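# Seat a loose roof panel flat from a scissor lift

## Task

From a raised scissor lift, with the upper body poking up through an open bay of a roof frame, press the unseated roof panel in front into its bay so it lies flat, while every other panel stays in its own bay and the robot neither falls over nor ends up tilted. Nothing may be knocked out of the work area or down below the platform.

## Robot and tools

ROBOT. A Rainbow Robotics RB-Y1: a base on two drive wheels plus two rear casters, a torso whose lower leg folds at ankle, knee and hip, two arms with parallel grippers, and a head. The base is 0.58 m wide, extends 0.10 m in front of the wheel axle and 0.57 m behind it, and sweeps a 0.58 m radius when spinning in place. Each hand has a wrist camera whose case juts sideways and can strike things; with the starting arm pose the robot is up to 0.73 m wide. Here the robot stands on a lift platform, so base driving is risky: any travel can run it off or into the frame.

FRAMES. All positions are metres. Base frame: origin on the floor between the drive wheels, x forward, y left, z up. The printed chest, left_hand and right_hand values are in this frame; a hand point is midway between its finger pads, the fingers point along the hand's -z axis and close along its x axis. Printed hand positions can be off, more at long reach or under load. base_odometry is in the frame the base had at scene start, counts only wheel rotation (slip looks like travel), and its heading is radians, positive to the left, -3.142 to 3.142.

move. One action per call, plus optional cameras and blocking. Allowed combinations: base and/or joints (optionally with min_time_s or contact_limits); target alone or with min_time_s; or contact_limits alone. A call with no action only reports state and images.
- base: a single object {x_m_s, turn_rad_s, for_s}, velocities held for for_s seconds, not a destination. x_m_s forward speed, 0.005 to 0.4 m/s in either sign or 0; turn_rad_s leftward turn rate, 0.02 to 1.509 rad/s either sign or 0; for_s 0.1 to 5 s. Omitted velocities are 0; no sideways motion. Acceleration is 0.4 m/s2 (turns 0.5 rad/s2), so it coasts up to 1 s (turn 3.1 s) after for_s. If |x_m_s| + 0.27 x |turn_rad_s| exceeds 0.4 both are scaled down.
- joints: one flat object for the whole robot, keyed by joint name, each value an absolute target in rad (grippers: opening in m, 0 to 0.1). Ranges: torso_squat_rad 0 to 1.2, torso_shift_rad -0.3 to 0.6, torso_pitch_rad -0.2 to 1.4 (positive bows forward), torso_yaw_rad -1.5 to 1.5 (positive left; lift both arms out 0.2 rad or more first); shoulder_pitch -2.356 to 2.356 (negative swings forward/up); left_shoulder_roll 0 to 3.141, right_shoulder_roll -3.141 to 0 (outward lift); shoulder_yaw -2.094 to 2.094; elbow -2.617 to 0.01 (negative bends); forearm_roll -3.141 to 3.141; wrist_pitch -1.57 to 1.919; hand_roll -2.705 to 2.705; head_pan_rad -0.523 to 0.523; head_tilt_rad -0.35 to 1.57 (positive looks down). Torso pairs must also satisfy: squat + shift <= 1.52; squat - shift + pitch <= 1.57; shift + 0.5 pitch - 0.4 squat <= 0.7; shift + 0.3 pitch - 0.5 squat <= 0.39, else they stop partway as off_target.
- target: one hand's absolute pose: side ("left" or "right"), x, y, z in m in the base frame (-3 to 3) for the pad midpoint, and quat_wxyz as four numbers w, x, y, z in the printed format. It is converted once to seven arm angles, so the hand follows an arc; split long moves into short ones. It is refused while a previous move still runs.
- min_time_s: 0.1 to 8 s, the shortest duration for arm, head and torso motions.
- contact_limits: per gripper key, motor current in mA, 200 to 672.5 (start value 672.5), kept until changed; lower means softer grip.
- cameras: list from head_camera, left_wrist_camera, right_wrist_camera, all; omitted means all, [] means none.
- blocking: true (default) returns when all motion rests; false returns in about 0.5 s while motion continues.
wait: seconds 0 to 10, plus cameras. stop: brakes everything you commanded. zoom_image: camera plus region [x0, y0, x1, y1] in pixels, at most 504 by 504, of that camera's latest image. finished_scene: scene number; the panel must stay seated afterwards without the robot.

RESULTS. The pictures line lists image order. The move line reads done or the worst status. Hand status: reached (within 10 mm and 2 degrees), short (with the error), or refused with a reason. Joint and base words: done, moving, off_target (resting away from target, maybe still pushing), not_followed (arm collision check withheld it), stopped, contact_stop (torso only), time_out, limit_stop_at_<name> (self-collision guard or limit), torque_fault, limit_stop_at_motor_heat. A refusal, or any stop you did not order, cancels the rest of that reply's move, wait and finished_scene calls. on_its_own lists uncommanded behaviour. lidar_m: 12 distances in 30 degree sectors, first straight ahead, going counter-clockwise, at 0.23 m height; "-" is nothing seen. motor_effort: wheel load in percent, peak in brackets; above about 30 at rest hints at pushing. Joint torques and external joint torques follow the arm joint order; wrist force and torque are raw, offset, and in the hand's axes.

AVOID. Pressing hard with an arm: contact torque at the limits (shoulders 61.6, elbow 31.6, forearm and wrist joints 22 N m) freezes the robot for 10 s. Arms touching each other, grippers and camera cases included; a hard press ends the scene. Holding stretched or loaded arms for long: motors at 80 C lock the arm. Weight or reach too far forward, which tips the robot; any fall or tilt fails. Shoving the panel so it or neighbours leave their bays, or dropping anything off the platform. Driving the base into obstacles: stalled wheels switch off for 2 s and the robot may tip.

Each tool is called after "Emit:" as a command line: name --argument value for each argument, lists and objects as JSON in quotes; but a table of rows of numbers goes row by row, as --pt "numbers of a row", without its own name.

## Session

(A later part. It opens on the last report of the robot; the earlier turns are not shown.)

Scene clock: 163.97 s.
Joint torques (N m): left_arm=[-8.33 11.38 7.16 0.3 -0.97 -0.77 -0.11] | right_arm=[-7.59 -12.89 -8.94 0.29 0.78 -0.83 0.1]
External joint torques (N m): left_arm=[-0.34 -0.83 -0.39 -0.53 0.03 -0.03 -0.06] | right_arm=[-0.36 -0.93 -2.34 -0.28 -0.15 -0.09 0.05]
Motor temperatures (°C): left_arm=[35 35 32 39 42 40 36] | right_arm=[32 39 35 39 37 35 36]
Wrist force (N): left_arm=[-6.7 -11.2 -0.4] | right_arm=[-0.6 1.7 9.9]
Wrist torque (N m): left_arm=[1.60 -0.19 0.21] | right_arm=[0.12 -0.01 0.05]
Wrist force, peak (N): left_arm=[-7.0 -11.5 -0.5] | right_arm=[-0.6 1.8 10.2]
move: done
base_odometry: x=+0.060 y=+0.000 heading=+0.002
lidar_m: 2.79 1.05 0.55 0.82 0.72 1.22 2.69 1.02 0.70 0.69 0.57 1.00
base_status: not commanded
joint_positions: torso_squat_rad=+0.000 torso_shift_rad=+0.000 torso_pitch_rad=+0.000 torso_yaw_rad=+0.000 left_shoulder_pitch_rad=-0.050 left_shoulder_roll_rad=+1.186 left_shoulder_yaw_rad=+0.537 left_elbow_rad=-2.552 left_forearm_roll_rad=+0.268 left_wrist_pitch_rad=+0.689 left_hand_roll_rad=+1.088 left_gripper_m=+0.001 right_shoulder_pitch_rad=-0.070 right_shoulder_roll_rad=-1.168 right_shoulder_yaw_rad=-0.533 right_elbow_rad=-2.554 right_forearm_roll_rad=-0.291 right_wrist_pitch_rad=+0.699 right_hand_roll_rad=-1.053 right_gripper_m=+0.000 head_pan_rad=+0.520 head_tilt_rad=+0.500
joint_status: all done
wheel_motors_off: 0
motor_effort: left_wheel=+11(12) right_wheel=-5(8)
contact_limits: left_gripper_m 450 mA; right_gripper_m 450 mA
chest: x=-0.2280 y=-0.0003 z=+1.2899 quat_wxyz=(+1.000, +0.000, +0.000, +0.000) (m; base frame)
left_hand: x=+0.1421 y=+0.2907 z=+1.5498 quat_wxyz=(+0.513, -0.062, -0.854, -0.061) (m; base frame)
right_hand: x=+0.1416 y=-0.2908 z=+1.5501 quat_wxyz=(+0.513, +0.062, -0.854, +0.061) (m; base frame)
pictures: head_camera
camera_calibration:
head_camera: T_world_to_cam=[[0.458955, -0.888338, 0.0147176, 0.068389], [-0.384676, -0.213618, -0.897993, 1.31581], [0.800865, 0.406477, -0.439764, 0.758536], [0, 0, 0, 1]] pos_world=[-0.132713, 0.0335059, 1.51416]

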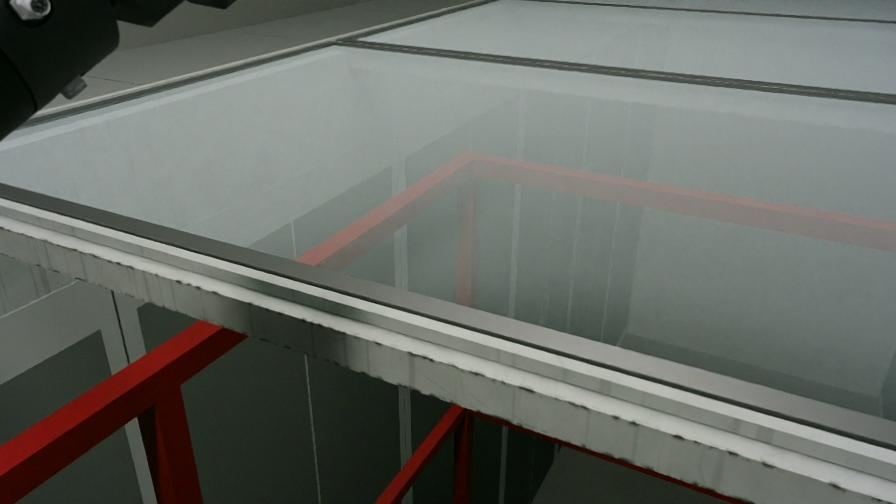

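Emit:
move --joints '{"torso_yaw_rad": 0.3, "head_pan_rad": 0.52, "head_tilt_rad": 0.5}' --cameras '["head_camera"]'

Emit:
zoom_image --camera "head_camera" --region '[100, 60, 350, 240]'

Scene clock: 165.57 s.
Joint torques (N m): left_arm=[-8.5 11.2 7.21 0.47 -0.95 -0.71 -0.12] | right_arm=[-7.24 -13.06 -8.89 0.38 0.88 -0.89 0.09]
External joint torques (N m): left_arm=[-0.52 -1.02 -0.34 -0.36 0.05 0.03 -0.07] | right_arm=[0 -1.11 -2.29 -0.19 -0.06 -0.15 0.04]
Motor temperatures (°C): left_arm=[35 35 32 39 42 40 36] | right_arm=[32 39 35 39 37 35 36]
Wrist force (N): left_arm=[-6.5 -11.0 -0.1] | right_arm=[-0.7 1.9 9.9]
Wrist torque (N m): left_arm=[1.56 -0.18 0.23] | right_arm=[0.10 -0.03 0.05]
Wrist force, peak (N): left_arm=[-7.3 -11.4 -0.7] | right_arm=[-0.4 1.3 10.4]
move: done
base_odometry: x=+0.060 y=+0.000 heading=+0.002
lidar_m: 2.78 1.05 0.56 0.82 0.72 1.20 2.70 0.99 0.70 0.68 0.57 0.99
base_status: not commanded
joint_positions: torso_squat_rad=+0.000 torso_shift_rad=+0.000 torso_pitch_rad=+0.000 torso_yaw_rad=+0.300 left_shoulder_pitch_rad=-0.050 left_shoulder_roll_rad=+1.186 left_shoulder_yaw_rad=+0.537 left_elbow_rad=-2.552 left_forearm_roll_rad=+0.268 left_wrist_pitch_rad=+0.689 left_hand_roll_rad=+1.088 left_gripper_m=+0.001 right_shoulder_pitch_rad=-0.070 right_shoulder_roll_rad=-1.168 right_shoulder_yaw_rad=-0.533 right_elbow_rad=-2.554 right_forearm_roll_rad=-0.291 right_wrist_pitch_rad=+0.699 right_hand_roll_rad=-1.053 right_gripper_m=+0.000 head_pan_rad=+0.520 head_tilt_rad=+0.500
joint_status: all done
wheel_motors_off: 0
motor_effort: left_wheel=+12(13) right_wheel=-5(7)
contact_limits: left_gripper_m 450 mA; right_gripper_m 450 mA
chest: x=-0.2280 y=-0.0003 z=+1.2899 quat_wxyz=(+0.989, +0.000, +0.000, +0.149) (m; base frame)
left_hand: x=+0.0395 y=+0.3870 z=+1.5499 quat_wxyz=(+0.517, +0.067, -0.854, +0.016) (m; base frame)
right_hand: x=+0.2109 y=-0.1686 z=+1.5501 quat_wxyz=(+0.498, +0.189, -0.835, +0.137) (m; base frame)
pictures: head_camera
camera_calibration:
head_camera: T_world_to_cam=[[0.700998, -0.713008, 0.0148528, 0.12351], [-0.304125, -0.31771, -0.898091, 1.33426], [0.645066, 0.625043, -0.439558, 0.722782], [0, 0, 0, 1]] pos_world=[-0.14704, 0.0602014, 1.51416]

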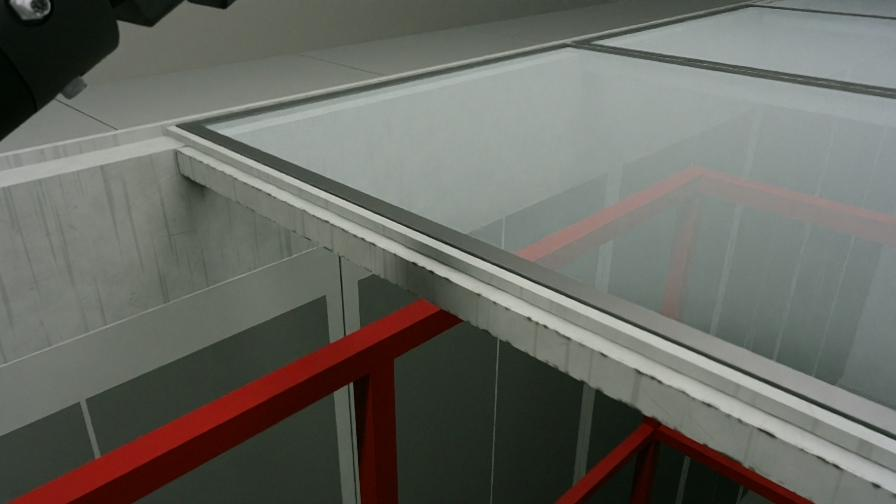

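Scaled by 2.016 from the camera's 896x504 image, which has a finer 1280x720 frame.

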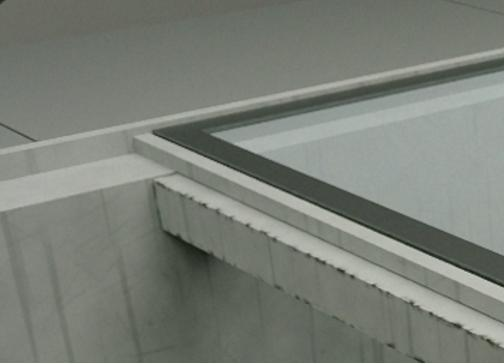

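Emit:
finished_scene --scene 2

The scene is finished: the task was done.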